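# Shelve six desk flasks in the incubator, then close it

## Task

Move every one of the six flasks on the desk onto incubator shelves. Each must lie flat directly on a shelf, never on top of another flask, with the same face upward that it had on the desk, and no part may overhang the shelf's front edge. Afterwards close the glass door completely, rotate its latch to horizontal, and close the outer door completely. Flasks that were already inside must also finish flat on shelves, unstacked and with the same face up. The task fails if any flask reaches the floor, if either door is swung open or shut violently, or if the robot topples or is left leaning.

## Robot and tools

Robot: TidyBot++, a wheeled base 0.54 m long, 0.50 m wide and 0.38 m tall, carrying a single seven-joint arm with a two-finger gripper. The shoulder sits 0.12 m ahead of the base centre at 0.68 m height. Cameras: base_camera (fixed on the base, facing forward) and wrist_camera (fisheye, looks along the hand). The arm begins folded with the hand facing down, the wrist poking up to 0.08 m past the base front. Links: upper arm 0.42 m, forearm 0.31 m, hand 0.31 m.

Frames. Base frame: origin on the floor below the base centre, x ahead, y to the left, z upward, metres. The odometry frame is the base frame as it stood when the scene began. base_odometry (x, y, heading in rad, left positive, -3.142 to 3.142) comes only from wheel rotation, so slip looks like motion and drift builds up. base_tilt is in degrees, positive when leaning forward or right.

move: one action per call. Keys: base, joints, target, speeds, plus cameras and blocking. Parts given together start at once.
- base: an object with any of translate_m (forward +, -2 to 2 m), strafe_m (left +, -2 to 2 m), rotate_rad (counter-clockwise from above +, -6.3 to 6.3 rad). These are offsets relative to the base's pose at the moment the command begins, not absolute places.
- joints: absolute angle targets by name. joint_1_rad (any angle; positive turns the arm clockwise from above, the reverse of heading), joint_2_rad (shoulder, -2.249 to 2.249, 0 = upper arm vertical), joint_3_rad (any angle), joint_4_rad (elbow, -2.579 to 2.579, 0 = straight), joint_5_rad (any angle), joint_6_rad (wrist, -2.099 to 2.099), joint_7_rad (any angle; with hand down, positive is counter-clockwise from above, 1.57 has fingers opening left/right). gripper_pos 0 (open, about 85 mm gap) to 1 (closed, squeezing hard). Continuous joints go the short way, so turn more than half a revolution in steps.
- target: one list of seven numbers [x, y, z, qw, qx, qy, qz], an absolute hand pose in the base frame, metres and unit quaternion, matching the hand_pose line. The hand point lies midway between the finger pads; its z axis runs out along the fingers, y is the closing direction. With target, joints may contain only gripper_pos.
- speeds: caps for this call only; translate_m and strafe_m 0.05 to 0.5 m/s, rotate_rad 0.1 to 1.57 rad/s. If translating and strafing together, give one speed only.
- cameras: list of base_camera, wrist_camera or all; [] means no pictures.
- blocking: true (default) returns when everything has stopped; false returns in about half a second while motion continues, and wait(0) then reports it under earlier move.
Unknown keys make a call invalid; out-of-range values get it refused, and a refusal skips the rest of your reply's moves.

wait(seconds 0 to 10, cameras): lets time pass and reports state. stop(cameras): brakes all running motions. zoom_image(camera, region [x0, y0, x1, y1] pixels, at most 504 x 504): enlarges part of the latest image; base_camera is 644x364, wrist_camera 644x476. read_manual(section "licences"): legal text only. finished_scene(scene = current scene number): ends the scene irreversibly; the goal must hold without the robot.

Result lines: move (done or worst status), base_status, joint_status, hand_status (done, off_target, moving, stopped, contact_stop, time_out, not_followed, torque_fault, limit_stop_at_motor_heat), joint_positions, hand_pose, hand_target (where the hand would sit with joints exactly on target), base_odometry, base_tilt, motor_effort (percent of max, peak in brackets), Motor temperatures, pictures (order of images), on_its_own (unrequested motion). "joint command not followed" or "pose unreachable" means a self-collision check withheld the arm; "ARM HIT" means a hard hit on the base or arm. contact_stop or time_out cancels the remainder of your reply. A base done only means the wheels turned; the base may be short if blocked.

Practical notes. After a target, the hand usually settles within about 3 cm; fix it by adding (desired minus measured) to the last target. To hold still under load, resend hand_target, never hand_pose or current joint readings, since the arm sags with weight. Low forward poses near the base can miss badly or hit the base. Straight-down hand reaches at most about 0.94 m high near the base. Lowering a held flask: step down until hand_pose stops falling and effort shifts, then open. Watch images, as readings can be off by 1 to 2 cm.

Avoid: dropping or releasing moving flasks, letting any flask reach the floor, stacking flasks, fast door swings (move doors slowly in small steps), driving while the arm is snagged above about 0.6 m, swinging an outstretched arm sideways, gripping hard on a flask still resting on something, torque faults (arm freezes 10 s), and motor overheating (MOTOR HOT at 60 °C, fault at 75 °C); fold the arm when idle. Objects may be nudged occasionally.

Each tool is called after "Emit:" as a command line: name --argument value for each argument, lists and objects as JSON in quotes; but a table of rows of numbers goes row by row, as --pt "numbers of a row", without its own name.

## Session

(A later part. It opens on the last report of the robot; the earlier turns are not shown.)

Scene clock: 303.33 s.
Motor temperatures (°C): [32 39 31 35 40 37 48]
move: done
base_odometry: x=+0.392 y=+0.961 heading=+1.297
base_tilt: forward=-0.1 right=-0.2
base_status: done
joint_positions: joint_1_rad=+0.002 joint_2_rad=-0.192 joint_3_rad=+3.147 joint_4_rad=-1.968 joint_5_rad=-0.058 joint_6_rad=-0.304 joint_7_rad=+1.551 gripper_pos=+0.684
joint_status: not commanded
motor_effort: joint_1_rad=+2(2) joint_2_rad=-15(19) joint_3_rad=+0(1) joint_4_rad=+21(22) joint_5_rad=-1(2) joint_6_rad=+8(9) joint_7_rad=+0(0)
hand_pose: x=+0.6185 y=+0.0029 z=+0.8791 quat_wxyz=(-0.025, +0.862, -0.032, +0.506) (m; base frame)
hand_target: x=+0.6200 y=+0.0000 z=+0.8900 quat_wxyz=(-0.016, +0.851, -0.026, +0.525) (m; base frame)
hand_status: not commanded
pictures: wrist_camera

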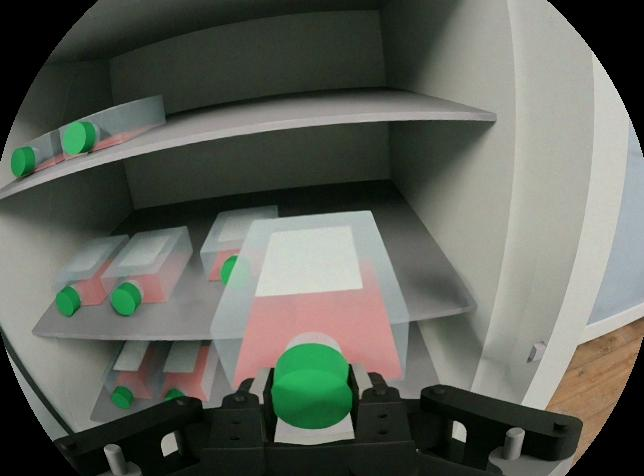

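Emit:
move --target '[0.74, -0.045, 0.86, -0.016, 0.851, -0.026, 0.525]' --cameras '["wrist_camera"]'

Emit:
move --target '[0.86, -0.05, 0.83, -0.016, 0.851, -0.026, 0.525]' --cameras '["wrist_camera"]'

Scene clock: 305.47 s.
Motor temperatures (°C): [32 39 31 35 40 37 48]
move: done
base_odometry: x=+0.392 y=+0.961 heading=+1.297
base_tilt: forward=-0.1 right=-0.2
base_status: not commanded
joint_positions: joint_1_rad=+0.425 joint_2_rad=+0.129 joint_3_rad=+2.813 joint_4_rad=-1.785 joint_5_rad=-0.366 joint_6_rad=-0.208 joint_7_rad=+1.979 gripper_pos=+0.684
joint_status: not commanded
motor_effort: joint_1_rad=+2(2) joint_2_rad=-26(28) joint_3_rad=-1(2) joint_4_rad=+21(22) joint_5_rad=-1(1) joint_6_rad=+7(9) joint_7_rad=+0(0)
hand_pose: x=+0.7297 y=-0.0424 z=+0.8399 quat_wxyz=(-0.013, +0.866, -0.013, +0.499) (m; base frame)
hand_target: x=+0.7400 y=-0.0450 z=+0.8600 quat_wxyz=(-0.016, +0.851, -0.026, +0.525) (m; base frame)
hand_status: done (0.023 m and 3.8 deg from the pose sent, 0.132 m and 2.8 deg at the start)
pictures: wrist_camera

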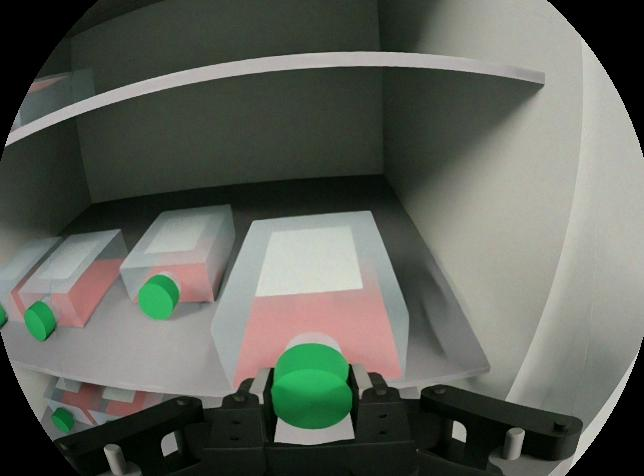

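Scene clock: 307.13 s.
Motor temperatures (°C): [32 39 31 35 40 37 48]
move: done
base_odometry: x=+0.392 y=+0.961 heading=+1.297
base_tilt: forward=-0.1 right=-0.2
base_status: not commanded
joint_positions: joint_1_rad=+0.266 joint_2_rad=+0.426 joint_3_rad=+2.915 joint_4_rad=-1.488 joint_5_rad=-0.140 joint_6_rad=-0.197 joint_7_rad=+1.727 gripper_pos=+0.684
joint_status: not commanded
motor_effort: joint_1_rad=+2(2) joint_2_rad=-38(41) joint_3_rad=-2(3) joint_4_rad=+20(22) joint_5_rad=-1(2) joint_6_rad=+8(8) joint_7_rad=+0(0)
hand_pose: x=+0.8510 y=-0.0448 z=+0.8083 quat_wxyz=(-0.033, +0.865, -0.034, +0.499) (m; base frame)
hand_target: x=+0.8600 y=-0.0500 z=+0.8300 quat_wxyz=(-0.016, +0.851, -0.026, +0.525) (m; base frame)
hand_status: done (0.024 m and 4.0 deg from the pose sent, 0.131 m and 3.8 deg at the start)
pictures: wrist_camera

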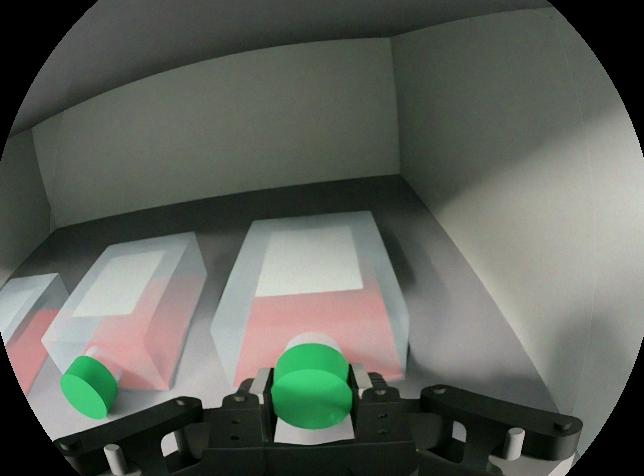

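Emit:
move --target '[0.865, -0.05, 0.81, -0.016, 0.845, -0.026, 0.535]' --cameras '[]'

Emit:
move --target '[0.865, -0.05, 0.79, -0.016, 0.845, -0.026, 0.535]' --cameras '["wrist_camera"]'

Scene clock: 308.43 s.
Motor temperatures (°C): [32 39 31 35 40 37 48]
move: done
base_odometry: x=+0.392 y=+0.961 heading=+1.297
base_tilt: forward=-0.1 right=-0.2
base_status: not commanded
joint_positions: joint_1_rad=+0.269 joint_2_rad=+0.445 joint_3_rad=+2.904 joint_4_rad=-1.514 joint_5_rad=-0.068 joint_6_rad=-0.096 joint_7_rad=+1.669 gripper_pos=+0.684
joint_status: not commanded
motor_effort: joint_1_rad=+1(3) joint_2_rad=-38(40) joint_3_rad=-3(3) joint_4_rad=+21(22) joint_5_rad=+0(1) joint_6_rad=+8(9) joint_7_rad=+0(0)
hand_pose: x=+0.8613 y=-0.0492 z=+0.8067 quat_wxyz=(-0.024, +0.852, -0.035, +0.523) (m; base frame)
hand_target: x=+0.8650 y=-0.0500 z=+0.8100 quat_wxyz=(-0.016, +0.845, -0.026, +0.535) (m; base frame)
hand_status: done (0.005 m and 2.1 deg from the pose sent, 0.015 m and 5.2 deg at the start)
pictures: none
No camera images: "cameras" was empty.

Scene clock: 309.13 s.
Motor temperatures (°C): [32 39 31 35 40 37 48]
move: done
base_odometry: x=+0.392 y=+0.961 heading=+1.297
base_tilt: forward=-0.1 right=-0.2
base_status: not commanded
joint_positions: joint_1_rad=+0.269 joint_2_rad=+0.456 joint_3_rad=+2.904 joint_4_rad=-1.547 joint_5_rad=-0.025 joint_6_rad=-0.036 joint_7_rad=+1.633 gripper_pos=+0.684
joint_status: not commanded
motor_effort: joint_1_rad=+2(3) joint_2_rad=-37(39) joint_3_rad=-2(3) joint_4_rad=+19(21) joint_5_rad=-1(1) joint_6_rad=+8(9) joint_7_rad=+0(0)
hand_pose: x=+0.8622 y=-0.0510 z=+0.7969 quat_wxyz=(-0.020, +0.847, -0.035, +0.530) (m; base frame)
hand_target: x=+0.8650 y=-0.0500 z=+0.7900 quat_wxyz=(-0.016, +0.845, -0.026, +0.535) (m; base frame)
hand_status: done (0.008 m and 1.3 deg from the pose sent, 0.017 m and 2.1 deg at the start)
pictures: wrist_camera

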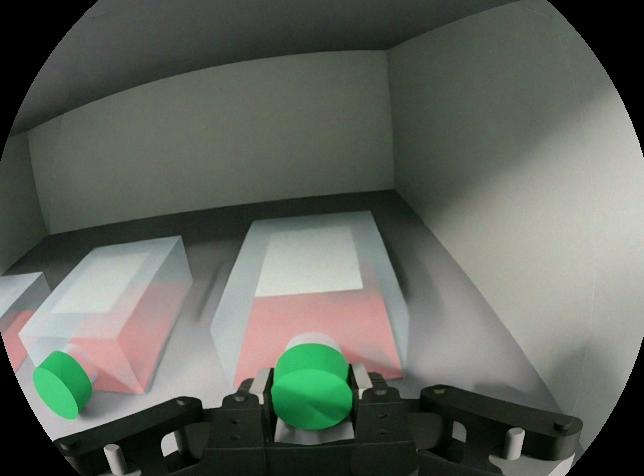

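Emit:
move --target '[0.865, -0.05, 0.783, -0.016, 0.849, -0.026, 0.528]' --cameras '[]'

Emit:
move --joints '{"gripper_pos": 0.45}' --cameras '["wrist_camera"]'

Emit:
move --target '[0.76, -0.045, 0.845, 0, 0.872, 0, 0.489]' --cameras '["wrist_camera"]'

Scene clock: 309.93 s.
Motor temperatures (°C): [32 39 31 35 40 37 48]
move: done
base_odometry: x=+0.392 y=+0.961 heading=+1.297
base_tilt: forward=-0.1 right=-0.2
base_status: not commanded
joint_positions: joint_1_rad=+0.269 joint_2_rad=+0.456 joint_3_rad=+2.904 joint_4_rad=-1.547 joint_5_rad=-0.024 joint_6_rad=-0.035 joint_7_rad=+1.633 gripper_pos=+0.684
joint_status: not commanded
motor_effort: joint_1_rad=+2(2) joint_2_rad=-35(37) joint_3_rad=-2(3) joint_4_rad=+19(19) joint_5_rad=+0(1) joint_6_rad=+7(7) joint_7_rad=+0(0)
hand_pose: x=+0.8623 y=-0.0509 z=+0.7967 quat_wxyz=(-0.020, +0.847, -0.034, +0.530) (m; base frame)
hand_target: x=+0.8650 y=-0.0500 z=+0.7830 quat_wxyz=(-0.016, +0.849, -0.026, +0.528) (m; base frame)
hand_status: done (0.014 m and 1.1 deg from the pose sent, 0.014 m and 1.1 deg at the start)
pictures: none
No camera images: "cameras" was empty.

Scene clock: 310.73 s.
Motor temperatures (°C): [32 39 31 35 40 37 48]
move: done
base_odometry: x=+0.392 y=+0.961 heading=+1.297
base_tilt: forward=-0.1 right=-0.2
base_status: not commanded
joint_positions: joint_1_rad=+0.269 joint_2_rad=+0.457 joint_3_rad=+2.904 joint_4_rad=-1.547 joint_5_rad=-0.024 joint_6_rad=-0.035 joint_7_rad=+1.633 gripper_pos=+0.450
joint_status: all done
motor_effort: joint_1_rad=+1(3) joint_2_rad=-36(37) joint_3_rad=-2(3) joint_4_rad=+19(19) joint_5_rad=+0(1) joint_6_rad=+6(7) joint_7_rad=+0(0)
hand_pose: x=+0.8624 y=-0.0509 z=+0.7961 quat_wxyz=(-0.020, +0.848, -0.034, +0.529) (m; base frame)
hand_target: x=+0.8650 y=-0.0500 z=+0.7830 quat_wxyz=(-0.016, +0.849, -0.026, +0.528) (m; base frame)
hand_status: not commanded
pictures: wrist_camera

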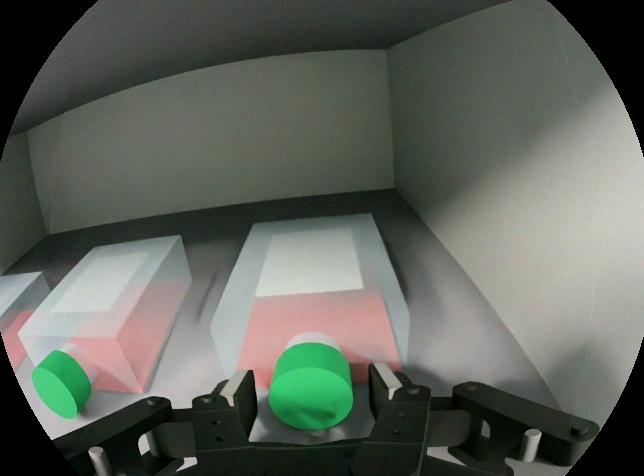

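Scene clock: 312.40 s.
Motor temperatures (°C): [32 39 31 35 40 37 48]
move: done
base_odometry: x=+0.392 y=+0.961 heading=+1.297
base_tilt: forward=-0.1 right=-0.2
base_status: not commanded
joint_positions: joint_1_rad=+0.266 joint_2_rad=+0.193 joint_3_rad=+2.969 joint_4_rad=-1.650 joint_5_rad=-0.187 joint_6_rad=-0.227 joint_7_rad=+1.851 gripper_pos=+0.450
joint_status: not commanded
motor_effort: joint_1_rad=+1(2) joint_2_rad=-29(40) joint_3_rad=-1(3) joint_4_rad=+20(21) joint_5_rad=-1(1) joint_6_rad=+7(8) joint_7_rad=+0(0)
hand_pose: x=+0.7714 y=-0.0545 z=+0.8654 quat_wxyz=(+0.018, +0.857, +0.003, +0.514) (m; base frame)
hand_target: x=+0.7600 y=-0.0450 z=+0.8450 quat_wxyz=(+0.000, +0.872, +0.000, +0.489) (m; base frame)
hand_status: done (0.025 m and 3.9 deg from the pose sent, 0.114 m and 7.1 deg at the start)
pictures: wrist_camera

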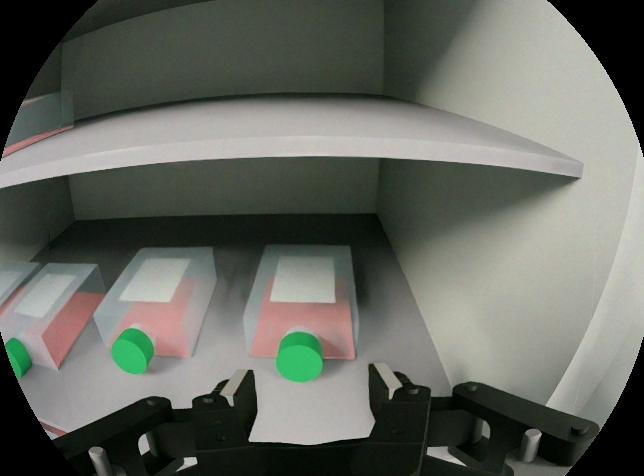

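Emit:
move --base '{"translate_m": -0.85}' --target '[0.62, 0, 1.0, 0, 0.872, 0, 0.489]' --cameras '[]'

Emit:
move --base '{"translate_m": -0.256, "strafe_m": 1.036, "rotate_rad": 1.518}' --speeds '{"rotate_rad": 0.8}' --joints '{"gripper_pos": 0.0}' --target '[0.6, 0, 1.12, 0, 0.9, 0, 0.436]' --cameras '["wrist_camera"]'

Scene clock: 317.47 s.
Motor temperatures (°C): [32 39 31 35 40 37 48]
move: done
base_odometry: x=+0.162 y=+0.142 heading=+1.297
base_tilt: forward=-0.1 right=-0.2
base_status: done
joint_positions: joint_1_rad=-0.002 joint_2_rad=-0.169 joint_3_rad=+3.143 joint_4_rad=-1.533 joint_5_rad=-0.061 joint_6_rad=-0.714 joint_7_rad=+1.609 gripper_pos=+0.450
joint_status: not commanded
motor_effort: joint_1_rad=+1(3) joint_2_rad=-16(34) joint_3_rad=+0(2) joint_4_rad=+20(22) joint_5_rad=+0(2) joint_6_rad=+7(8) joint_7_rad=+0(0)
hand_pose: x=+0.6279 y=+0.0138 z=+1.0100 quat_wxyz=(-0.019, +0.862, +0.007, +0.507) (m; base frame)
hand_target: x=+0.6200 y=+0.0000 z=+1.0000 quat_wxyz=(+0.000, +0.872, +0.000, +0.489) (m; base frame)
hand_status: done (0.019 m and 3.3 deg from the pose sent, 0.210 m and 3.9 deg at the start)
pictures: none
No camera images: "cameras" was empty.

Scene clock: 321.07 s.
Motor temperatures (°C): [32 39 31 35 40 37 48]
move: done
base_odometry: x=-0.905 y=+0.176 heading=+2.816
base_tilt: forward=-0.1 right=-0.2
base_status: done
joint_positions: joint_1_rad=-0.022 joint_2_rad=+0.006 joint_3_rad=+3.166 joint_4_rad=-0.839 joint_5_rad=-0.053 joint_6_rad=-1.354 joint_7_rad=+1.609 gripper_pos=+0.000
joint_status: all done
motor_effort: joint_1_rad=+2(4) joint_2_rad=-19(21) joint_3_rad=+0(3) joint_4_rad=+17(22) joint_5_rad=-1(3) joint_6_rad=+7(8) joint_7_rad=+0(0)
hand_pose: x=+0.6087 y=+0.0166 z=+1.1285 quat_wxyz=(-0.017, +0.890, +0.023, +0.454) (m; base frame)
hand_target: x=+0.6000 y=+0.0000 z=+1.1200 quat_wxyz=(+0.000, +0.900, +0.000, +0.436) (m; base frame)
hand_status: done (0.021 m and 4.0 deg from the pose sent, 0.114 m and 9.5 deg at the start)
pictures: wrist_camera

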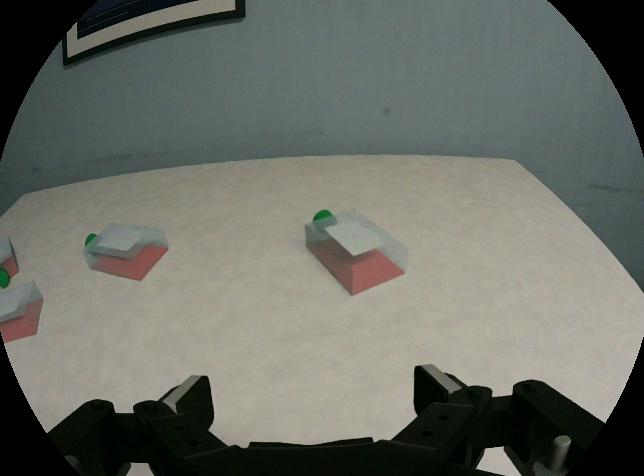

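Emit:
move --target '[0.81, -0.09, 1.03, -0.152, 0.817, 0.250, 0.496]' --cameras '["wrist_camera"]'

Scene clock: 325.93 s.
Motor temperatures (°C): [32 39 31 35 40 37 48]
move: done
base_odometry: x=-0.905 y=+0.176 heading=+2.816
base_tilt: forward=-0.1 right=-0.2
base_status: not commanded
joint_positions: joint_1_rad=+0.588 joint_2_rad=+0.657 joint_3_rad=+2.736 joint_4_rad=-0.438 joint_5_rad=-0.501 joint_6_rad=-1.354 joint_7_rad=+2.369 gripper_pos=+0.000
joint_status: not commanded
motor_effort: joint_1_rad=+1(4) joint_2_rad=-42(45) joint_3_rad=-5(6) joint_4_rad=+16(19) joint_5_rad=-5(7) joint_6_rad=+5(7) joint_7_rad=+0(0)
hand_pose: x=+0.8163 y=-0.1118 z=+1.0112 quat_wxyz=(-0.129, +0.838, +0.225, +0.480) (m; base frame)
hand_target: x=+0.8100 y=-0.0900 z=+1.0300 quat_wxyz=(-0.152, +0.817, +0.250, +0.496) (m; base frame)
hand_status: done (0.029 m and 4.9 deg from the pose sent, 0.248 m and 31.9 deg at the start)
pictures: wrist_camera

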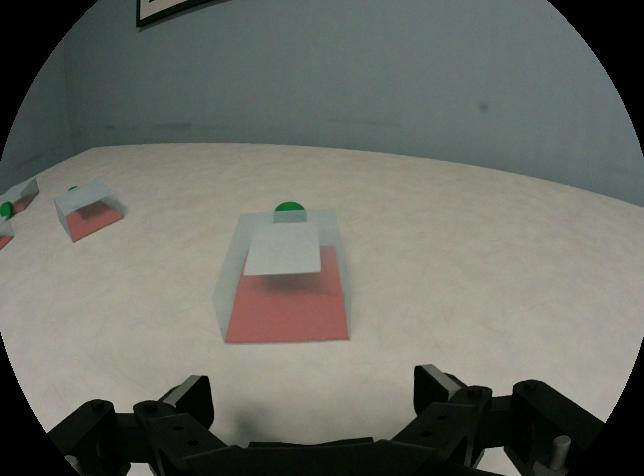

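Emit:
move --base '{"translate_m": 0.12}' --joints '{"gripper_pos": 0.98}' --target '[0.86, -0.08, 1.06, -0.0868, 0.838, 0.1478, 0.4924]' --cameras '["wrist_camera"]'

"target": qw, qx, qy, qz must be a unit quaternion (the sum of their squares is 1)
Scene clock: 329.07 s.
Motor temperatures (°C): [32 39 31 35 40 37 48]
base_odometry: x=-0.905 y=+0.176 heading=+2.816
base_tilt: forward=-0.1 right=-0.2
base_status: not commanded
joint_positions: joint_1_rad=+0.588 joint_2_rad=+0.657 joint_3_rad=+2.736 joint_4_rad=-0.438 joint_5_rad=-0.503 joint_6_rad=-1.354 joint_7_rad=+2.370 gripper_pos=+0.000
joint_status: not commanded
motor_effort: joint_1_rad=+1(4) joint_2_rad=-41(45) joint_3_rad=-4(6) joint_4_rad=+17(19) joint_5_rad=-5(7) joint_6_rad=+5(7) joint_7_rad=+0(0)
hand_pose: x=+0.8163 y=-0.1114 z=+1.0115 quat_wxyz=(-0.129, +0.838, +0.226, +0.480) (m; base frame)
hand_target: x=+0.8100 y=-0.0900 z=+1.0300 quat_wxyz=(-0.152, +0.817, +0.250, +0.496) (m; base frame)
hand_status: done (0.029 m and 4.8 deg from the pose sent, 0.248 m and 31.9 deg at the start)
pictures: none

Emit:
move --base '{"translate_m": 0.12}' --joints '{"gripper_pos": 0.98}' --target '[0.86, -0.08, 1.06, -0.0842, 0.8613, 0.1518, 0.4774]' --cameras '["wrist_camera"]'

Scene clock: 339.73 s.
Motor temperatures (°C): [32 39 31 35 40 37 48]
move: time_out
base_odometry: x=-1.018 y=+0.214 heading=+2.816
base_tilt: forward=-0.1 right=-0.2
base_status: done
joint_positions: joint_1_rad=+0.334 joint_2_rad=+0.820 joint_3_rad=+2.927 joint_4_rad=-0.035 joint_5_rad=-0.341 joint_6_rad=-1.498 joint_7_rad=+2.023 gripper_pos=+0.980
joint_status: all done
motor_effort: joint_1_rad=+1(9) joint_2_rad=-45(51) joint_3_rad=-3(5) joint_4_rad=+16(19) joint_5_rad=-3(6) joint_6_rad=+6(8) joint_7_rad=+0(0)
hand_pose: x=+0.8654 y=-0.0815 z=+0.9933 quat_wxyz=(-0.098, +0.881, +0.143, +0.440) (m; base frame)
hand_target: x=+0.8630 y=-0.0815 z=+0.9912 quat_wxyz=(-0.098, +0.883, +0.143, +0.436) (m; base frame)
hand_status: time_out (0.067 m and 5.2 deg from the pose sent, 0.072 m and 10.3 deg at the start)
pictures: wrist_camera

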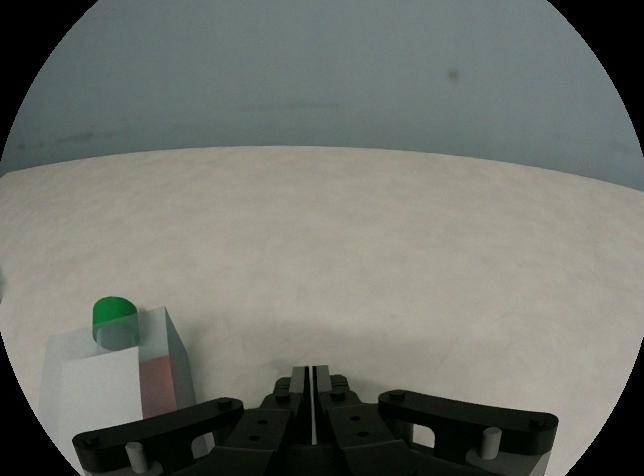

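Emit:
move --target '[0.70, -0.15, 1.05, -0.2049, 0.7926, 0.3696, 0.4394]' --cameras '[]'

Emit:
move --base '{"translate_m": 0.1, "strafe_m": -0.15}' --target '[0.72, 0.02, 1.04, -0.2049, 0.7926, 0.3696, 0.4394]' --cameras '["wrist_camera"]'

Scene clock: 344.17 s.
Motor temperatures (°C): [32 39 31 35 40 37 48]
move: off_target
base_odometry: x=-1.018 y=+0.214 heading=+2.816
base_tilt: forward=-0.1 right=-0.2
base_status: not commanded
joint_positions: joint_1_rad=+0.899 joint_2_rad=+0.575 joint_3_rad=+2.558 joint_4_rad=-0.638 joint_5_rad=-0.536 joint_6_rad=-1.598 joint_7_rad=+2.651 gripper_pos=+0.980
joint_status: not commanded
motor_effort: joint_1_rad=+1(5) joint_2_rad=-34(46) joint_3_rad=-5(6) joint_4_rad=+15(17) joint_5_rad=-5(6) joint_6_rad=+2(6) joint_7_rad=+0(0)
hand_pose: x=+0.6885 y=-0.1533 z=+0.9791 quat_wxyz=(-0.158, +0.832, +0.330, +0.418) (m; base frame)
hand_target: x=+0.6788 y=-0.1319 z=+0.9862 quat_wxyz=(-0.183, +0.817, +0.348, +0.421) (m; base frame)
hand_status: off_target (0.072 m and 8.7 deg from the pose sent, 0.188 m and 30.6 deg at the start; a joint's target at an end of its range on 9 of 69 steps)
pictures: none
No camera images: "cameras" was empty.

Scene clock: 345.93 s.
Motor temperatures (°C): [32 39 31 35 40 37 48]
move: done
base_odometry: x=-1.066 y=+0.388 heading=+2.817
base_tilt: forward=-0.1 right=-0.2
base_status: done
joint_positions: joint_1_rad=+0.568 joint_2_rad=+0.519 joint_3_rad=+2.705 joint_4_rad=-0.607 joint_5_rad=-0.600 joint_6_rad=-1.571 joint_7_rad=+2.544 gripper_pos=+0.980
joint_status: not commanded
motor_effort: joint_1_rad=+2(3) joint_2_rad=-35(38) joint_3_rad=-4(6) joint_4_rad=+17(17) joint_5_rad=-6(7) joint_6_rad=+4(4) joint_7_rad=+0(0)
hand_pose: x=+0.7164 y=+0.0039 z=+1.0085 quat_wxyz=(-0.192, +0.805, +0.386, +0.407) (m; base frame)
hand_target: x=+0.7200 y=+0.0200 z=+1.0400 quat_wxyz=(-0.205, +0.793, +0.370, +0.439) (m; base frame)
hand_status: done (0.036 m and 4.7 deg from the pose sent, 0.186 m and 8.7 deg at the start)
pictures: wrist_camera

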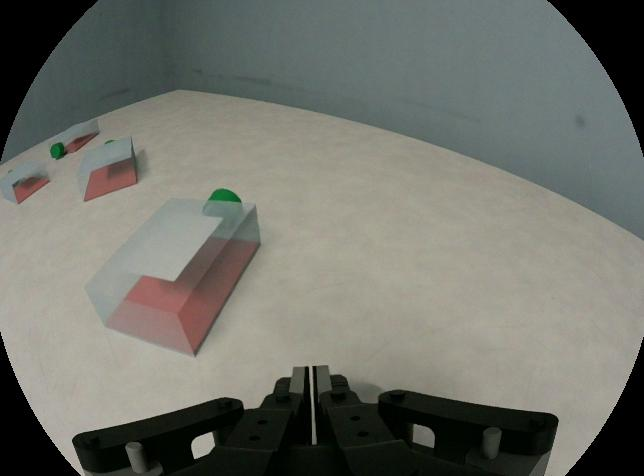

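Emit:
move --target '[0.80, 0.155, 1.01, -0.2049, 0.7926, 0.3696, 0.4394]' --cameras '["wrist_camera"]'

Scene clock: 348.37 s.
Motor temperatures (°C): [32 39 31 35 40 37 48]
move: done
base_odometry: x=-1.066 y=+0.388 heading=+2.817
base_tilt: forward=-0.1 right=-0.2
base_status: not commanded
joint_positions: joint_1_rad=+0.212 joint_2_rad=+0.601 joint_3_rad=+2.725 joint_4_rad=-0.508 joint_5_rad=-0.531 joint_6_rad=-1.375 joint_7_rad=+2.378 gripper_pos=+0.980
joint_status: not commanded
motor_effort: joint_1_rad=+2(4) joint_2_rad=-39(40) joint_3_rad=-4(5) joint_4_rad=+17(18) joint_5_rad=-5(7) joint_6_rad=+5(5) joint_7_rad=+0(0)
hand_pose: x=+0.7761 y=+0.1739 z=+1.0186 quat_wxyz=(-0.232, +0.775, +0.398, +0.433) (m; base frame)
hand_target: x=+0.8000 y=+0.1550 z=+1.0100 quat_wxyz=(-0.205, +0.793, +0.370, +0.439) (m; base frame)
hand_status: done (0.032 m and 5.0 deg from the pose sent, 0.173 m and 4.7 deg at the start)
pictures: wrist_camera

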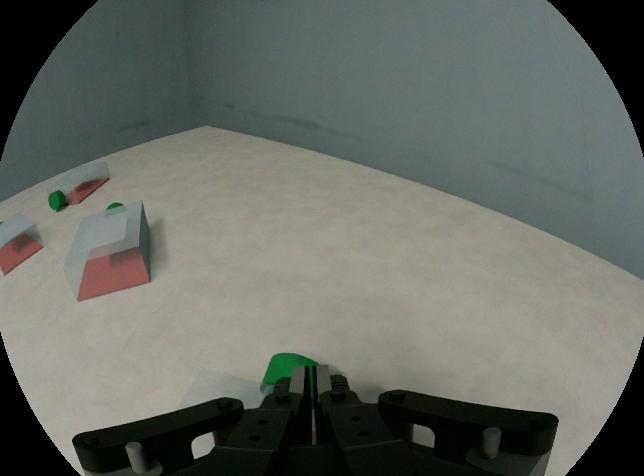

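Emit:
move --target '[0.825, 0.125, 1.01, -0.2049, 0.7926, 0.3696, 0.4394]' --cameras '["wrist_camera"]'

Emit:
move --target '[0.825, 0.125, 0.985, -0.2049, 0.7926, 0.3696, 0.4394]' --cameras '["wrist_camera"]'

Scene clock: 350.33 s.
Motor temperatures (°C): [32 39 31 35 40 37 48]
move: off_target
base_odometry: x=-1.065 y=+0.388 heading=+2.817
base_tilt: forward=-0.1 right=-0.2
base_status: not commanded
joint_positions: joint_1_rad=+0.204 joint_2_rad=+0.669 joint_3_rad=+2.751 joint_4_rad=-0.164 joint_5_rad=-0.505 joint_6_rad=-1.463 joint_7_rad=+2.332 gripper_pos=+0.980
joint_status: not commanded
motor_effort: joint_1_rad=-1(3) joint_2_rad=-22(40) joint_3_rad=-4(6) joint_4_rad=+15(21) joint_5_rad=-6(7) joint_6_rad=+7(7) joint_7_rad=+0(0)
hand_pose: x=+0.7917 y=+0.1284 z=+1.0991 quat_wxyz=(-0.186, +0.749, +0.383, +0.507) (m; base frame)
hand_target: x=+0.8250 y=+0.1250 z=+1.0100 quat_wxyz=(-0.205, +0.793, +0.370, +0.439) (m; base frame)
hand_status: off_target (0.095 m and 9.6 deg from the pose sent, 0.070 m and 5.0 deg at the start)
pictures: wrist_camera

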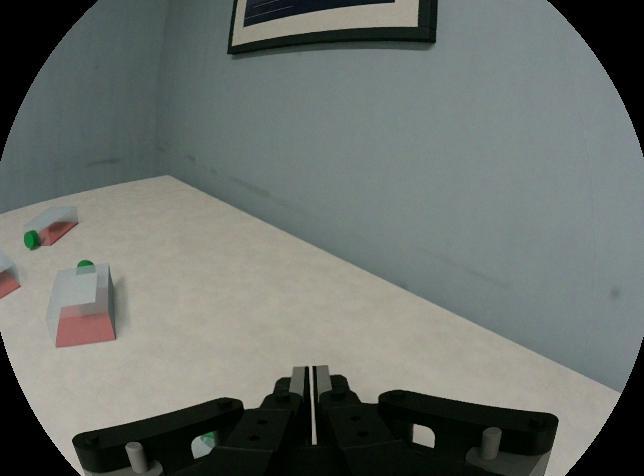

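Scene clock: 351.70 s.
Motor temperatures (°C): [32 39 31 35 40 37 48]
move: done
base_odometry: x=-1.065 y=+0.388 heading=+2.817
base_tilt: forward=-0.1 right=-0.2
base_status: not commanded
joint_positions: joint_1_rad=+0.236 joint_2_rad=+0.671 joint_3_rad=+2.738 joint_4_rad=-0.435 joint_5_rad=-0.505 joint_6_rad=-1.387 joint_7_rad=+2.359 gripper_pos=+0.980
joint_status: not commanded
motor_effort: joint_1_rad=+1(2) joint_2_rad=-39(41) joint_3_rad=-5(5) joint_4_rad=+17(18) joint_5_rad=-6(6) joint_6_rad=+5(7) joint_7_rad=+0(0)
hand_pose: x=+0.8085 y=+0.1358 z=+0.9979 quat_wxyz=(-0.222, +0.792, +0.370, +0.432) (m; base frame)
hand_target: x=+0.8250 y=+0.1250 z=+0.9850 quat_wxyz=(-0.205, +0.793, +0.370, +0.439) (m; base frame)
hand_status: done (0.024 m and 2.1 deg from the pose sent, 0.119 m and 9.6 deg at the start)
pictures: wrist_camera

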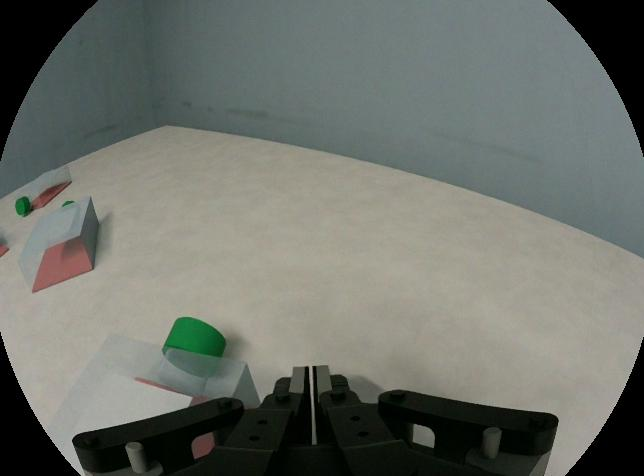

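Emit:
move --target '[0.828, 0.13, 0.973, -0.2049, 0.7926, 0.3696, 0.4394]' --cameras '[]'

Emit:
move --target '[0.81, 0.18, 0.973, -0.2049, 0.7926, 0.3696, 0.4394]' --cameras '["wrist_camera"]'

Scene clock: 353.10 s.
Motor temperatures (°C): [32 40 31 35 40 37 48]
move: done
base_odometry: x=-1.065 y=+0.388 heading=+2.817
base_tilt: forward=-0.1 right=-0.2
base_status: not commanded
joint_positions: joint_1_rad=+0.240 joint_2_rad=+0.671 joint_3_rad=+2.729 joint_4_rad=-0.502 joint_5_rad=-0.505 joint_6_rad=-1.333 joint_7_rad=+2.380 gripper_pos=+0.980
joint_status: not commanded
motor_effort: joint_1_rad=+1(2) joint_2_rad=-41(41) joint_3_rad=-5(5) joint_4_rad=+17(18) joint_5_rad=-5(6) joint_6_rad=+5(5) joint_7_rad=+0(0)
hand_pose: x=+0.8162 y=+0.1402 z=+0.9797 quat_wxyz=(-0.225, +0.794, +0.366, +0.429) (m; base frame)
hand_target: x=+0.8280 y=+0.1300 z=+0.9730 quat_wxyz=(-0.205, +0.793, +0.370, +0.439) (m; base frame)
hand_status: done (0.017 m and 2.6 deg from the pose sent, 0.032 m and 2.1 deg at the start)
pictures: none
No camera images: "cameras" was empty.

Scene clock: 354.23 s.
Motor temperatures (°C): [32 40 31 35 40 37 48]
move: done
base_odometry: x=-1.065 y=+0.388 heading=+2.817
base_tilt: forward=-0.1 right=-0.2
base_status: not commanded
joint_positions: joint_1_rad=+0.205 joint_2_rad=+0.597 joint_3_rad=+2.726 joint_4_rad=-0.650 joint_5_rad=-0.505 joint_6_rad=-1.216 joint_7_rad=+2.380 gripper_pos=+0.980
joint_status: not commanded
motor_effort: joint_1_rad=+2(2) joint_2_rad=-38(41) joint_3_rad=-4(5) joint_4_rad=+17(18) joint_5_rad=-5(6) joint_6_rad=+4(5) joint_7_rad=+0(0)
hand_pose: x=+0.8041 y=+0.1791 z=+0.9794 quat_wxyz=(-0.222, +0.792, +0.367, +0.435) (m; base frame)
hand_target: x=+0.8100 y=+0.1800 z=+0.9730 quat_wxyz=(-0.205, +0.793, +0.370, +0.439) (m; base frame)
hand_status: done (0.009 m and 2.1 deg from the pose sent, 0.041 m and 2.6 deg at the start)
pictures: wrist_camera

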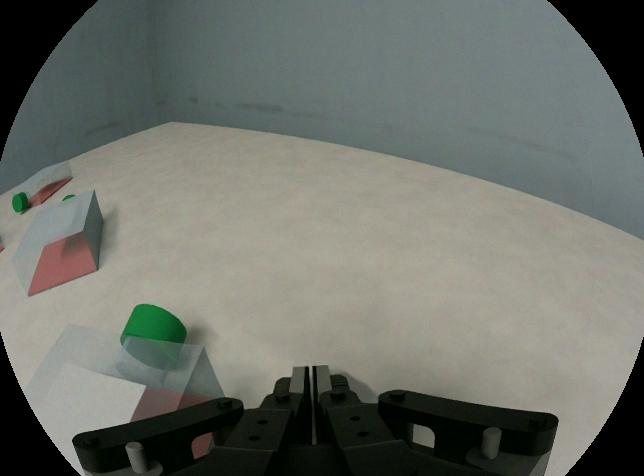

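Emit:
move --target '[0.76, 0.08, 1.03, -0.2049, 0.7926, 0.3696, 0.4394]' --cameras '["wrist_camera"]'

Emit:
move --base '{"translate_m": -0.16}' --target '[0.62, 0.0, 1.12, -0.152, 0.817, 0.250, 0.496]' --cameras '["wrist_camera"]'

Scene clock: 358.37 s.
Motor temperatures (°C): [32 40 31 35 40 37 48]
move: done
base_odometry: x=-1.065 y=+0.388 heading=+2.817
base_tilt: forward=-0.1 right=-0.2
base_status: not commanded
joint_positions: joint_1_rad=+0.392 joint_2_rad=+0.564 joint_3_rad=+2.725 joint_4_rad=-0.550 joint_5_rad=-0.510 joint_6_rad=-1.387 joint_7_rad=+2.389 gripper_pos=+0.980
joint_status: not commanded
motor_effort: joint_1_rad=+2(5) joint_2_rad=-38(42) joint_3_rad=-4(6) joint_4_rad=+17(19) joint_5_rad=-5(7) joint_6_rad=+5(5) joint_7_rad=+0(0)
hand_pose: x=+0.7816 y=+0.0585 z=+1.0157 quat_wxyz=(-0.182, +0.812, +0.340, +0.439) (m; base frame)
hand_target: x=+0.7600 y=+0.0800 z=+1.0300 quat_wxyz=(-0.205, +0.793, +0.370, +0.439) (m; base frame)
hand_status: done (0.034 m and 4.9 deg from the pose sent, 0.120 m and 2.1 deg at the start)
pictures: wrist_camera

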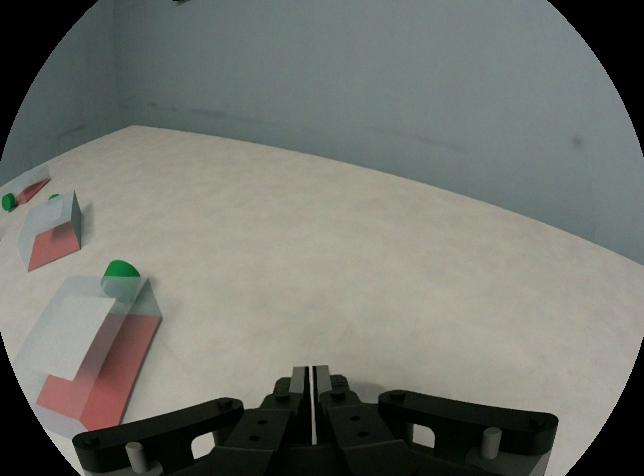

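Scene clock: 360.43 s.
Motor temperatures (°C): [32 40 31 35 40 37 48]
move: done
base_odometry: x=-0.914 y=+0.337 heading=+2.817
base_tilt: forward=-0.1 right=-0.2
base_status: done
joint_positions: joint_1_rad=+0.422 joint_2_rad=+0.111 joint_3_rad=+3.239 joint_4_rad=-0.904 joint_5_rad=-0.882 joint_6_rad=-1.438 joint_7_rad=+2.421 gripper_pos=+0.980
joint_status: not commanded
motor_effort: joint_1_rad=+2(4) joint_2_rad=-23(43) joint_3_rad=+0(5) joint_4_rad=+16(19) joint_5_rad=-7(7) joint_6_rad=+5(6) joint_7_rad=+0(0)
hand_pose: x=+0.6332 y=-0.0123 z=+1.1188 quat_wxyz=(-0.127, +0.827, +0.231, +0.497) (m; base frame)
hand_target: x=+0.6200 y=+0.0000 z=+1.1200 quat_wxyz=(-0.152, +0.817, +0.250, +0.496) (m; base frame)
hand_status: done (0.018 m and 3.8 deg from the pose sent, 0.201 m and 12.6 deg at the start)
pictures: wrist_camera

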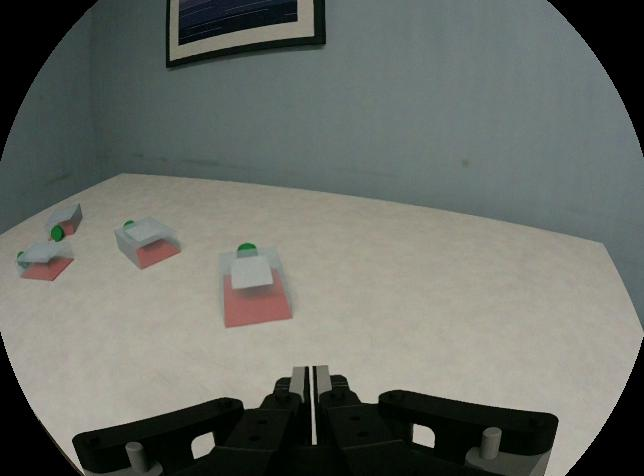

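Emit:
move --base '{"strafe_m": 0.15}' --joints '{"gripper_pos": 0.0}' --target '[0.74, -0.03, 1.03, -0.1971, 0.7920, 0.3280, 0.4759]' --cameras '["wrist_camera"]'

Scene clock: 363.13 s.
Motor temperatures (°C): [32 40 31 35 40 37 48]
move: done
base_odometry: x=-0.961 y=+0.195 heading=+2.817
base_tilt: forward=-0.1 right=-0.2
base_status: done
joint_positions: joint_1_rad=+0.652 joint_2_rad=+0.501 joint_3_rad=+2.732 joint_4_rad=-0.708 joint_5_rad=-0.791 joint_6_rad=-1.438 joint_7_rad=+2.551 gripper_pos=+0.000
joint_status: all done
motor_effort: joint_1_rad=+1(5) joint_2_rad=-35(38) joint_3_rad=-4(5) joint_4_rad=+17(18) joint_5_rad=-6(8) joint_6_rad=+4(5) joint_7_rad=+0(0)
hand_pose: x=+0.7355 y=-0.0188 z=+1.0341 quat_wxyz=(-0.230, +0.790, +0.314, +0.474) (m; base frame)
hand_target: x=+0.7400 y=-0.0300 z=+1.0300 quat_wxyz=(-0.197, +0.792, +0.328, +0.476) (m; base frame)
hand_status: done (0.013 m and 4.1 deg from the pose sent, 0.140 m and 14.5 deg at the start)
pictures: wrist_camera

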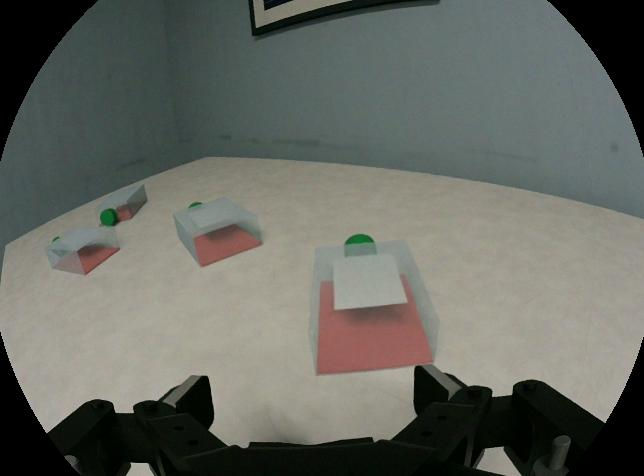

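Emit:
move --target '[0.800, -0.018, 0.996, -0.1971, 0.7920, 0.3280, 0.4759]' --cameras '["wrist_camera"]'

Scene clock: 365.10 s.
Motor temperatures (°C): [32 40 31 35 40 37 48]
move: done
base_odometry: x=-0.961 y=+0.195 heading=+2.817
base_tilt: forward=-0.1 right=-0.2
base_status: not commanded
joint_positions: joint_1_rad=+0.565 joint_2_rad=+0.636 joint_3_rad=+2.684 joint_4_rad=-0.598 joint_5_rad=-0.682 joint_6_rad=-1.395 joint_7_rad=+2.551 gripper_pos=+0.000
joint_status: not commanded
motor_effort: joint_1_rad=+1(3) joint_2_rad=-40(43) joint_3_rad=-6(6) joint_4_rad=+17(18) joint_5_rad=-7(8) joint_6_rad=+4(4) joint_7_rad=+0(0)
hand_pose: x=+0.7885 y=-0.0080 z=+0.9965 quat_wxyz=(-0.229, +0.787, +0.330, +0.468) (m; base frame)
hand_target: x=+0.8000 y=-0.0180 z=+0.9960 quat_wxyz=(-0.197, +0.792, +0.328, +0.476) (m; base frame)
hand_status: done (0.015 m and 3.8 deg from the pose sent, 0.075 m and 4.1 deg at the start)
pictures: wrist_camera

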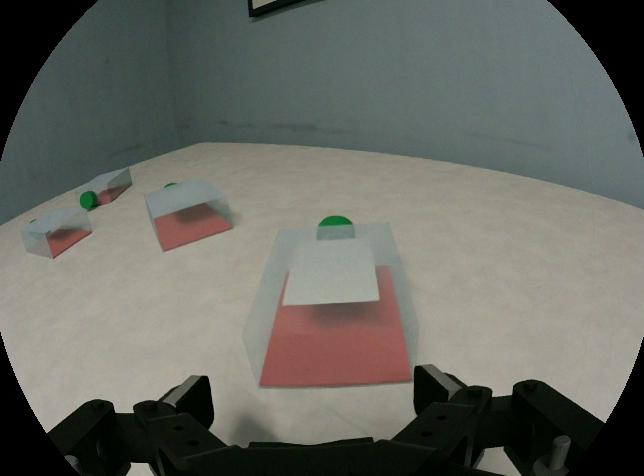

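Emit:
move --target '[0.70, 0.03, 1.07, -0.0842, 0.8613, 0.1518, 0.4774]' --joints '{"gripper_pos": 0.98}' --cameras '[]'

Emit:
move --target '[0.735, 0.125, 1.04, 0.0842, 0.8613, -0.1518, 0.4774]' --cameras '["wrist_camera"]'

Scene clock: 368.07 s.
Motor temperatures (°C): [32 40 31 35 40 37 48]
move: done
base_odometry: x=-0.961 y=+0.195 heading=+2.817
base_tilt: forward=-0.1 right=-0.2
base_status: not commanded
joint_positions: joint_1_rad=+0.204 joint_2_rad=+0.135 joint_3_rad=+3.117 joint_4_rad=-0.974 joint_5_rad=-0.554 joint_6_rad=-1.171 joint_7_rad=+2.138 gripper_pos=+0.980
joint_status: all done
motor_effort: joint_1_rad=+1(4) joint_2_rad=-25(42) joint_3_rad=-1(6) joint_4_rad=+18(19) joint_5_rad=-3(7) joint_6_rad=+6(7) joint_7_rad=+0(0)
hand_pose: x=+0.6919 y=+0.0493 z=+1.0752 quat_wxyz=(-0.109, +0.856, +0.176, +0.474) (m; base frame)
hand_target: x=+0.7000 y=+0.0300 z=+1.0700 quat_wxyz=(-0.084, +0.861, +0.152, +0.477) (m; base frame)
hand_status: done (0.022 m and 4.1 deg from the pose sent, 0.121 m and 27.7 deg at the start)
pictures: none
No camera images: "cameras" was empty.

Scene clock: 370.60 s.
Motor temperatures (°C): [32 40 31 35 40 37 48]
move: done
base_odometry: x=-0.961 y=+0.195 heading=+2.817
base_tilt: forward=-0.1 right=-0.2
base_status: not commanded
joint_positions: joint_1_rad=-0.641 joint_2_rad=+0.318 joint_3_rad=+3.355 joint_4_rad=-0.839 joint_5_rad=+0.562 joint_6_rad=-1.199 joint_7_rad=+0.829 gripper_pos=+0.980
joint_status: not commanded
motor_effort: joint_1_rad=+2(3) joint_2_rad=-32(33) joint_3_rad=+2(2) joint_4_rad=+18(20) joint_5_rad=+4(5) joint_6_rad=+5(7) joint_7_rad=+0(0)
hand_pose: x=+0.7370 y=+0.1463 z=+1.0413 quat_wxyz=(+0.048, +0.867, -0.127, +0.479) (m; base frame)
hand_target: x=+0.7350 y=+0.1250 z=+1.0400 quat_wxyz=(+0.084, +0.861, -0.152, +0.477) (m; base frame)
hand_status: done (0.021 m and 5.0 deg from the pose sent, 0.094 m and 43.9 deg at the start)
pictures: wrist_camera

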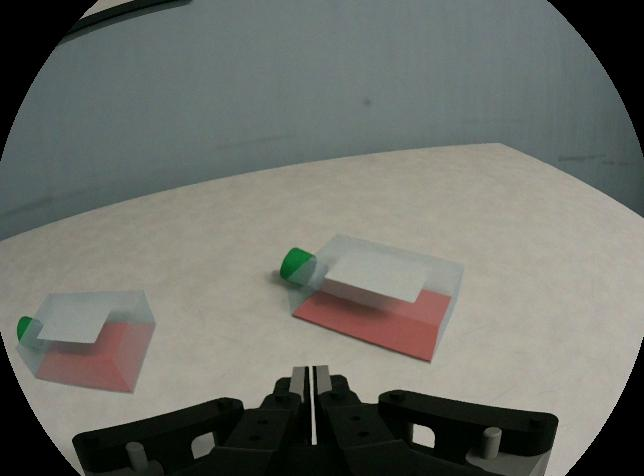

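Emit:
move --target '[0.762, 0.088, 0.99, 0.0842, 0.8613, -0.1518, 0.4774]' --cameras '["wrist_camera"]'

Scene clock: 372.30 s.
Motor temperatures (°C): [32 40 31 35 40 37 48]
move: done
base_odometry: x=-0.961 y=+0.195 heading=+2.817
base_tilt: forward=-0.1 right=-0.2
base_status: not commanded
joint_positions: joint_1_rad=-0.563 joint_2_rad=+0.317 joint_3_rad=+3.355 joint_4_rad=-1.019 joint_5_rad=+0.568 joint_6_rad=-1.090 joint_7_rad=+0.781 gripper_pos=+0.980
joint_status: not commanded
motor_effort: joint_1_rad=+2(3) joint_2_rad=-32(34) joint_3_rad=+2(3) joint_4_rad=+19(20) joint_5_rad=+4(5) joint_6_rad=+5(6) joint_7_rad=+0(0)
hand_pose: x=+0.7551 y=+0.1022 z=+0.9747 quat_wxyz=(+0.075, +0.877, -0.146, +0.451) (m; base frame)
hand_target: x=+0.7620 y=+0.0880 z=+0.9900 quat_wxyz=(+0.084, +0.861, -0.152, +0.477) (m; base frame)
hand_status: done (0.022 m and 3.7 deg from the pose sent, 0.082 m and 5.0 deg at the start)
pictures: wrist_camera

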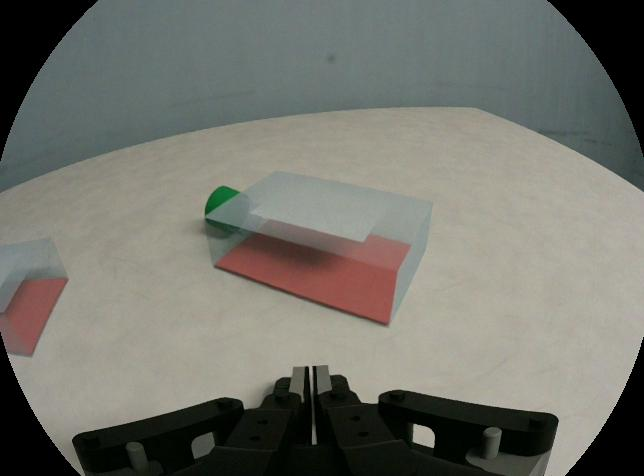

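Emit:
move --target '[0.787, 0.045, 0.992, 0.0842, 0.8613, -0.1518, 0.4774]' --cameras '["wrist_camera"]'

Emit:
move --target '[0.825, 0.0, 0.992, 0.0842, 0.8613, -0.1518, 0.4774]' --cameras '["wrist_camera"]'

Scene clock: 373.50 s.
Motor temperatures (°C): [32 40 31 35 40 37 48]
move: done
base_odometry: x=-0.961 y=+0.195 heading=+2.817
base_tilt: forward=-0.1 right=-0.2
base_status: not commanded
joint_positions: joint_1_rad=-0.457 joint_2_rad=+0.320 joint_3_rad=+3.386 joint_4_rad=-1.004 joint_5_rad=+0.553 joint_6_rad=-1.032 joint_7_rad=+0.841 gripper_pos=+0.980
joint_status: not commanded
motor_effort: joint_1_rad=+1(4) joint_2_rad=-33(33) joint_3_rad=+2(3) joint_4_rad=+19(20) joint_5_rad=+4(5) joint_6_rad=+6(6) joint_7_rad=+0(0)
hand_pose: x=+0.7760 y=+0.0315 z=+0.9910 quat_wxyz=(+0.100, +0.862, -0.168, +0.469) (m; base frame)
hand_target: x=+0.7870 y=+0.0450 z=+0.9920 quat_wxyz=(+0.084, +0.861, -0.152, +0.477) (m; base frame)
hand_status: done (0.017 m and 2.8 deg from the pose sent, 0.068 m and 3.7 deg at the start)
pictures: wrist_camera

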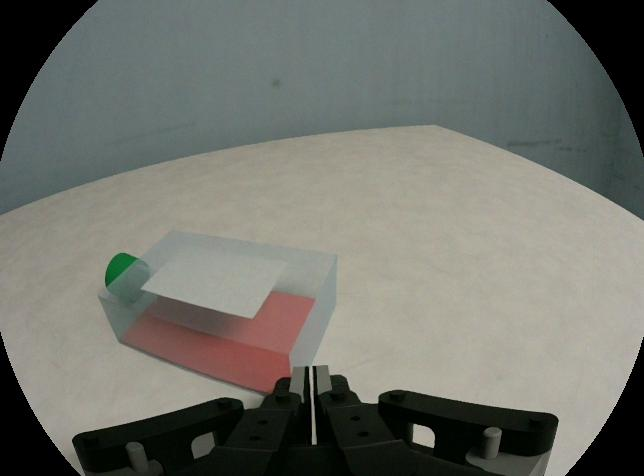

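Scene clock: 374.80 s.
Motor temperatures (°C): [32 40 31 35 40 37 48]
move: done
base_odometry: x=-0.961 y=+0.195 heading=+2.817
base_tilt: forward=-0.1 right=-0.2
base_status: not commanded
joint_positions: joint_1_rad=-0.340 joint_2_rad=+0.393 joint_3_rad=+3.413 joint_4_rad=-0.898 joint_5_rad=+0.428 joint_6_rad=-0.999 joint_7_rad=+0.984 gripper_pos=+0.980
joint_status: not commanded
motor_effort: joint_1_rad=+2(4) joint_2_rad=-36(37) joint_3_rad=+2(4) joint_4_rad=+19(21) joint_5_rad=+3(4) joint_6_rad=+6(6) joint_7_rad=+0(0)
hand_pose: x=+0.8128 y=-0.0147 z=+0.9922 quat_wxyz=(+0.106, +0.861, -0.167, +0.469) (m; base frame)
hand_target: x=+0.8250 y=+0.0000 z=+0.9920 quat_wxyz=(+0.084, +0.861, -0.152, +0.477) (m; base frame)
hand_status: done (0.019 m and 3.2 deg from the pose sent, 0.058 m and 2.8 deg at the start)
pictures: wrist_camera

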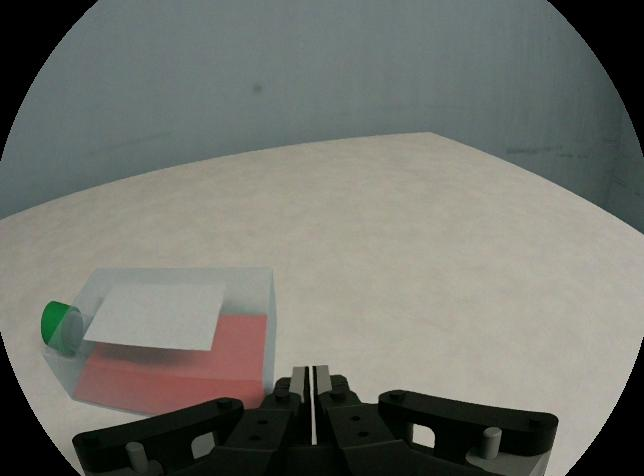

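Emit:
move --target '[0.765, 0.01, 1.0, 0, 0.8746, 0, 0.4848]' --cameras '[]'

Emit:
move --target '[0.775, 0.04, 0.982, 0, 0.8746, 0, 0.4848]' --cameras '["wrist_camera"]'

Scene clock: 377.37 s.
Motor temperatures (°C): [32 40 31 35 40 37 48]
move: done
base_odometry: x=-0.961 y=+0.195 heading=+2.817
base_tilt: forward=-0.1 right=-0.2
base_status: not commanded
joint_positions: joint_1_rad=-0.054 joint_2_rad=+0.191 joint_3_rad=+3.185 joint_4_rad=-1.150 joint_5_rad=+0.079 joint_6_rad=-0.826 joint_7_rad=+1.509 gripper_pos=+0.980
joint_status: not commanded
motor_effort: joint_1_rad=+2(3) joint_2_rad=-30(37) joint_3_rad=+0(3) joint_4_rad=+20(21) joint_5_rad=+1(3) joint_6_rad=+7(7) joint_7_rad=+0(0)
hand_pose: x=+0.7631 y=-0.0066 z=+0.9924 quat_wxyz=(+0.025, +0.883, -0.010, +0.469) (m; base frame)
hand_target: x=+0.7650 y=+0.0100 z=+1.0000 quat_wxyz=(+0.000, +0.875, +0.000, +0.485) (m; base frame)
hand_status: done (0.018 m and 3.7 deg from the pose sent, 0.054 m and 22.9 deg at the start)
pictures: none
No camera images: "cameras" was empty.

Scene clock: 378.27 s.
Motor temperatures (°C): [32 40 31 35 40 37 48]
move: done
base_odometry: x=-0.961 y=+0.195 heading=+2.817
base_tilt: forward=-0.1 right=-0.2
base_status: not commanded
joint_positions: joint_1_rad=-0.125 joint_2_rad=+0.193 joint_3_rad=+3.181 joint_4_rad=-1.183 joint_5_rad=+0.084 joint_6_rad=-0.777 joint_7_rad=+1.459 gripper_pos=+0.980
joint_status: not commanded
motor_effort: joint_1_rad=+1(4) joint_2_rad=-30(31) joint_3_rad=+0(2) joint_4_rad=+21(21) joint_5_rad=+0(1) joint_6_rad=+7(7) joint_7_rad=+0(0)
hand_pose: x=+0.7673 y=+0.0419 z=+0.9849 quat_wxyz=(-0.004, +0.880, +0.003, +0.476) (m; base frame)
hand_target: x=+0.7750 y=+0.0400 z=+0.9820 quat_wxyz=(+0.000, +0.875, +0.000, +0.485) (m; base frame)
hand_status: done (0.009 m and 1.3 deg from the pose sent, 0.049 m and 3.7 deg at the start)
pictures: wrist_camera

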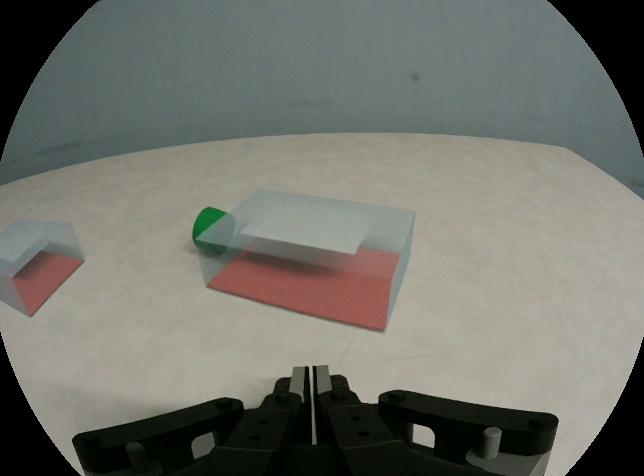

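Emit:
move --target '[0.795, 0.012, 0.982, 0, 0.8746, 0, 0.4848]' --cameras '["wrist_camera"]'

Emit:
move --target '[0.835, 0.008, 0.985, 0, 0.8746, 0, 0.4848]' --cameras '["wrist_camera"]'

Scene clock: 379.37 s.
Motor temperatures (°C): [32 40 31 35 40 37 48]
move: done
base_odometry: x=-0.961 y=+0.195 heading=+2.817
base_tilt: forward=-0.1 right=-0.2
base_status: not commanded
joint_positions: joint_1_rad=-0.053 joint_2_rad=+0.236 joint_3_rad=+3.180 joint_4_rad=-1.144 joint_5_rad=+0.056 joint_6_rad=-0.777 joint_7_rad=+1.520 gripper_pos=+0.980
joint_status: not commanded
motor_effort: joint_1_rad=+2(3) joint_2_rad=-31(33) joint_3_rad=+0(1) joint_4_rad=+20(21) joint_5_rad=+0(1) joint_6_rad=+7(8) joint_7_rad=+0(1)
hand_pose: x=+0.7858 y=+0.0021 z=+0.9785 quat_wxyz=(+0.015, +0.881, -0.005, +0.473) (m; base frame)
hand_target: x=+0.7950 y=+0.0120 z=+0.9820 quat_wxyz=(+0.000, +0.875, +0.000, +0.485) (m; base frame)
hand_status: done (0.014 m and 2.4 deg from the pose sent, 0.041 m and 1.3 deg at the start)
pictures: wrist_camera

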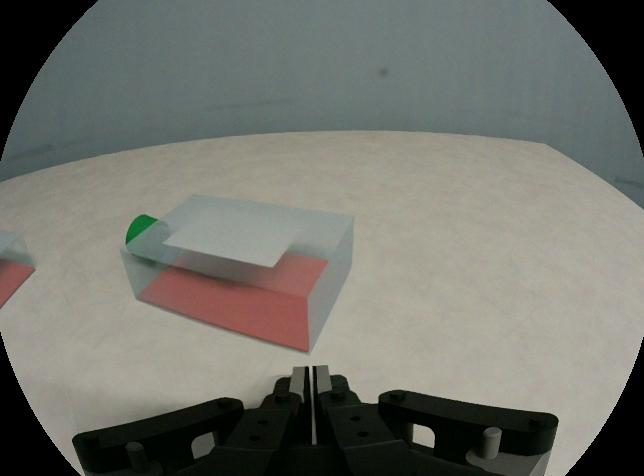

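Scene clock: 380.50 s.
Motor temperatures (°C): [32 40 31 35 40 37 48]
move: done
base_odometry: x=-0.961 y=+0.195 heading=+2.817
base_tilt: forward=-0.1 right=-0.2
base_status: not commanded
joint_positions: joint_1_rad=-0.048 joint_2_rad=+0.345 joint_3_rad=+3.180 joint_4_rad=-0.987 joint_5_rad=+0.052 joint_6_rad=-0.777 joint_7_rad=+1.529 gripper_pos=+0.980
joint_status: not commanded
motor_effort: joint_1_rad=+2(2) joint_2_rad=-36(37) joint_3_rad=+0(0) joint_4_rad=+21(21) joint_5_rad=+0(1) joint_6_rad=+8(8) joint_7_rad=+0(0)
hand_pose: x=+0.8344 y=+0.0027 z=+0.9928 quat_wxyz=(+0.017, +0.869, -0.003, +0.494) (m; base frame)
hand_target: x=+0.8350 y=+0.0080 z=+0.9850 quat_wxyz=(+0.000, +0.875, +0.000, +0.485) (m; base frame)
hand_status: done (0.009 m and 2.4 deg from the pose sent, 0.050 m and 2.4 deg at the start)
pictures: wrist_camera

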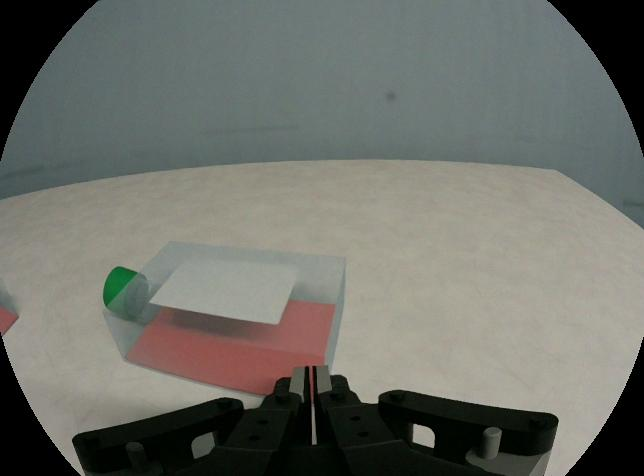

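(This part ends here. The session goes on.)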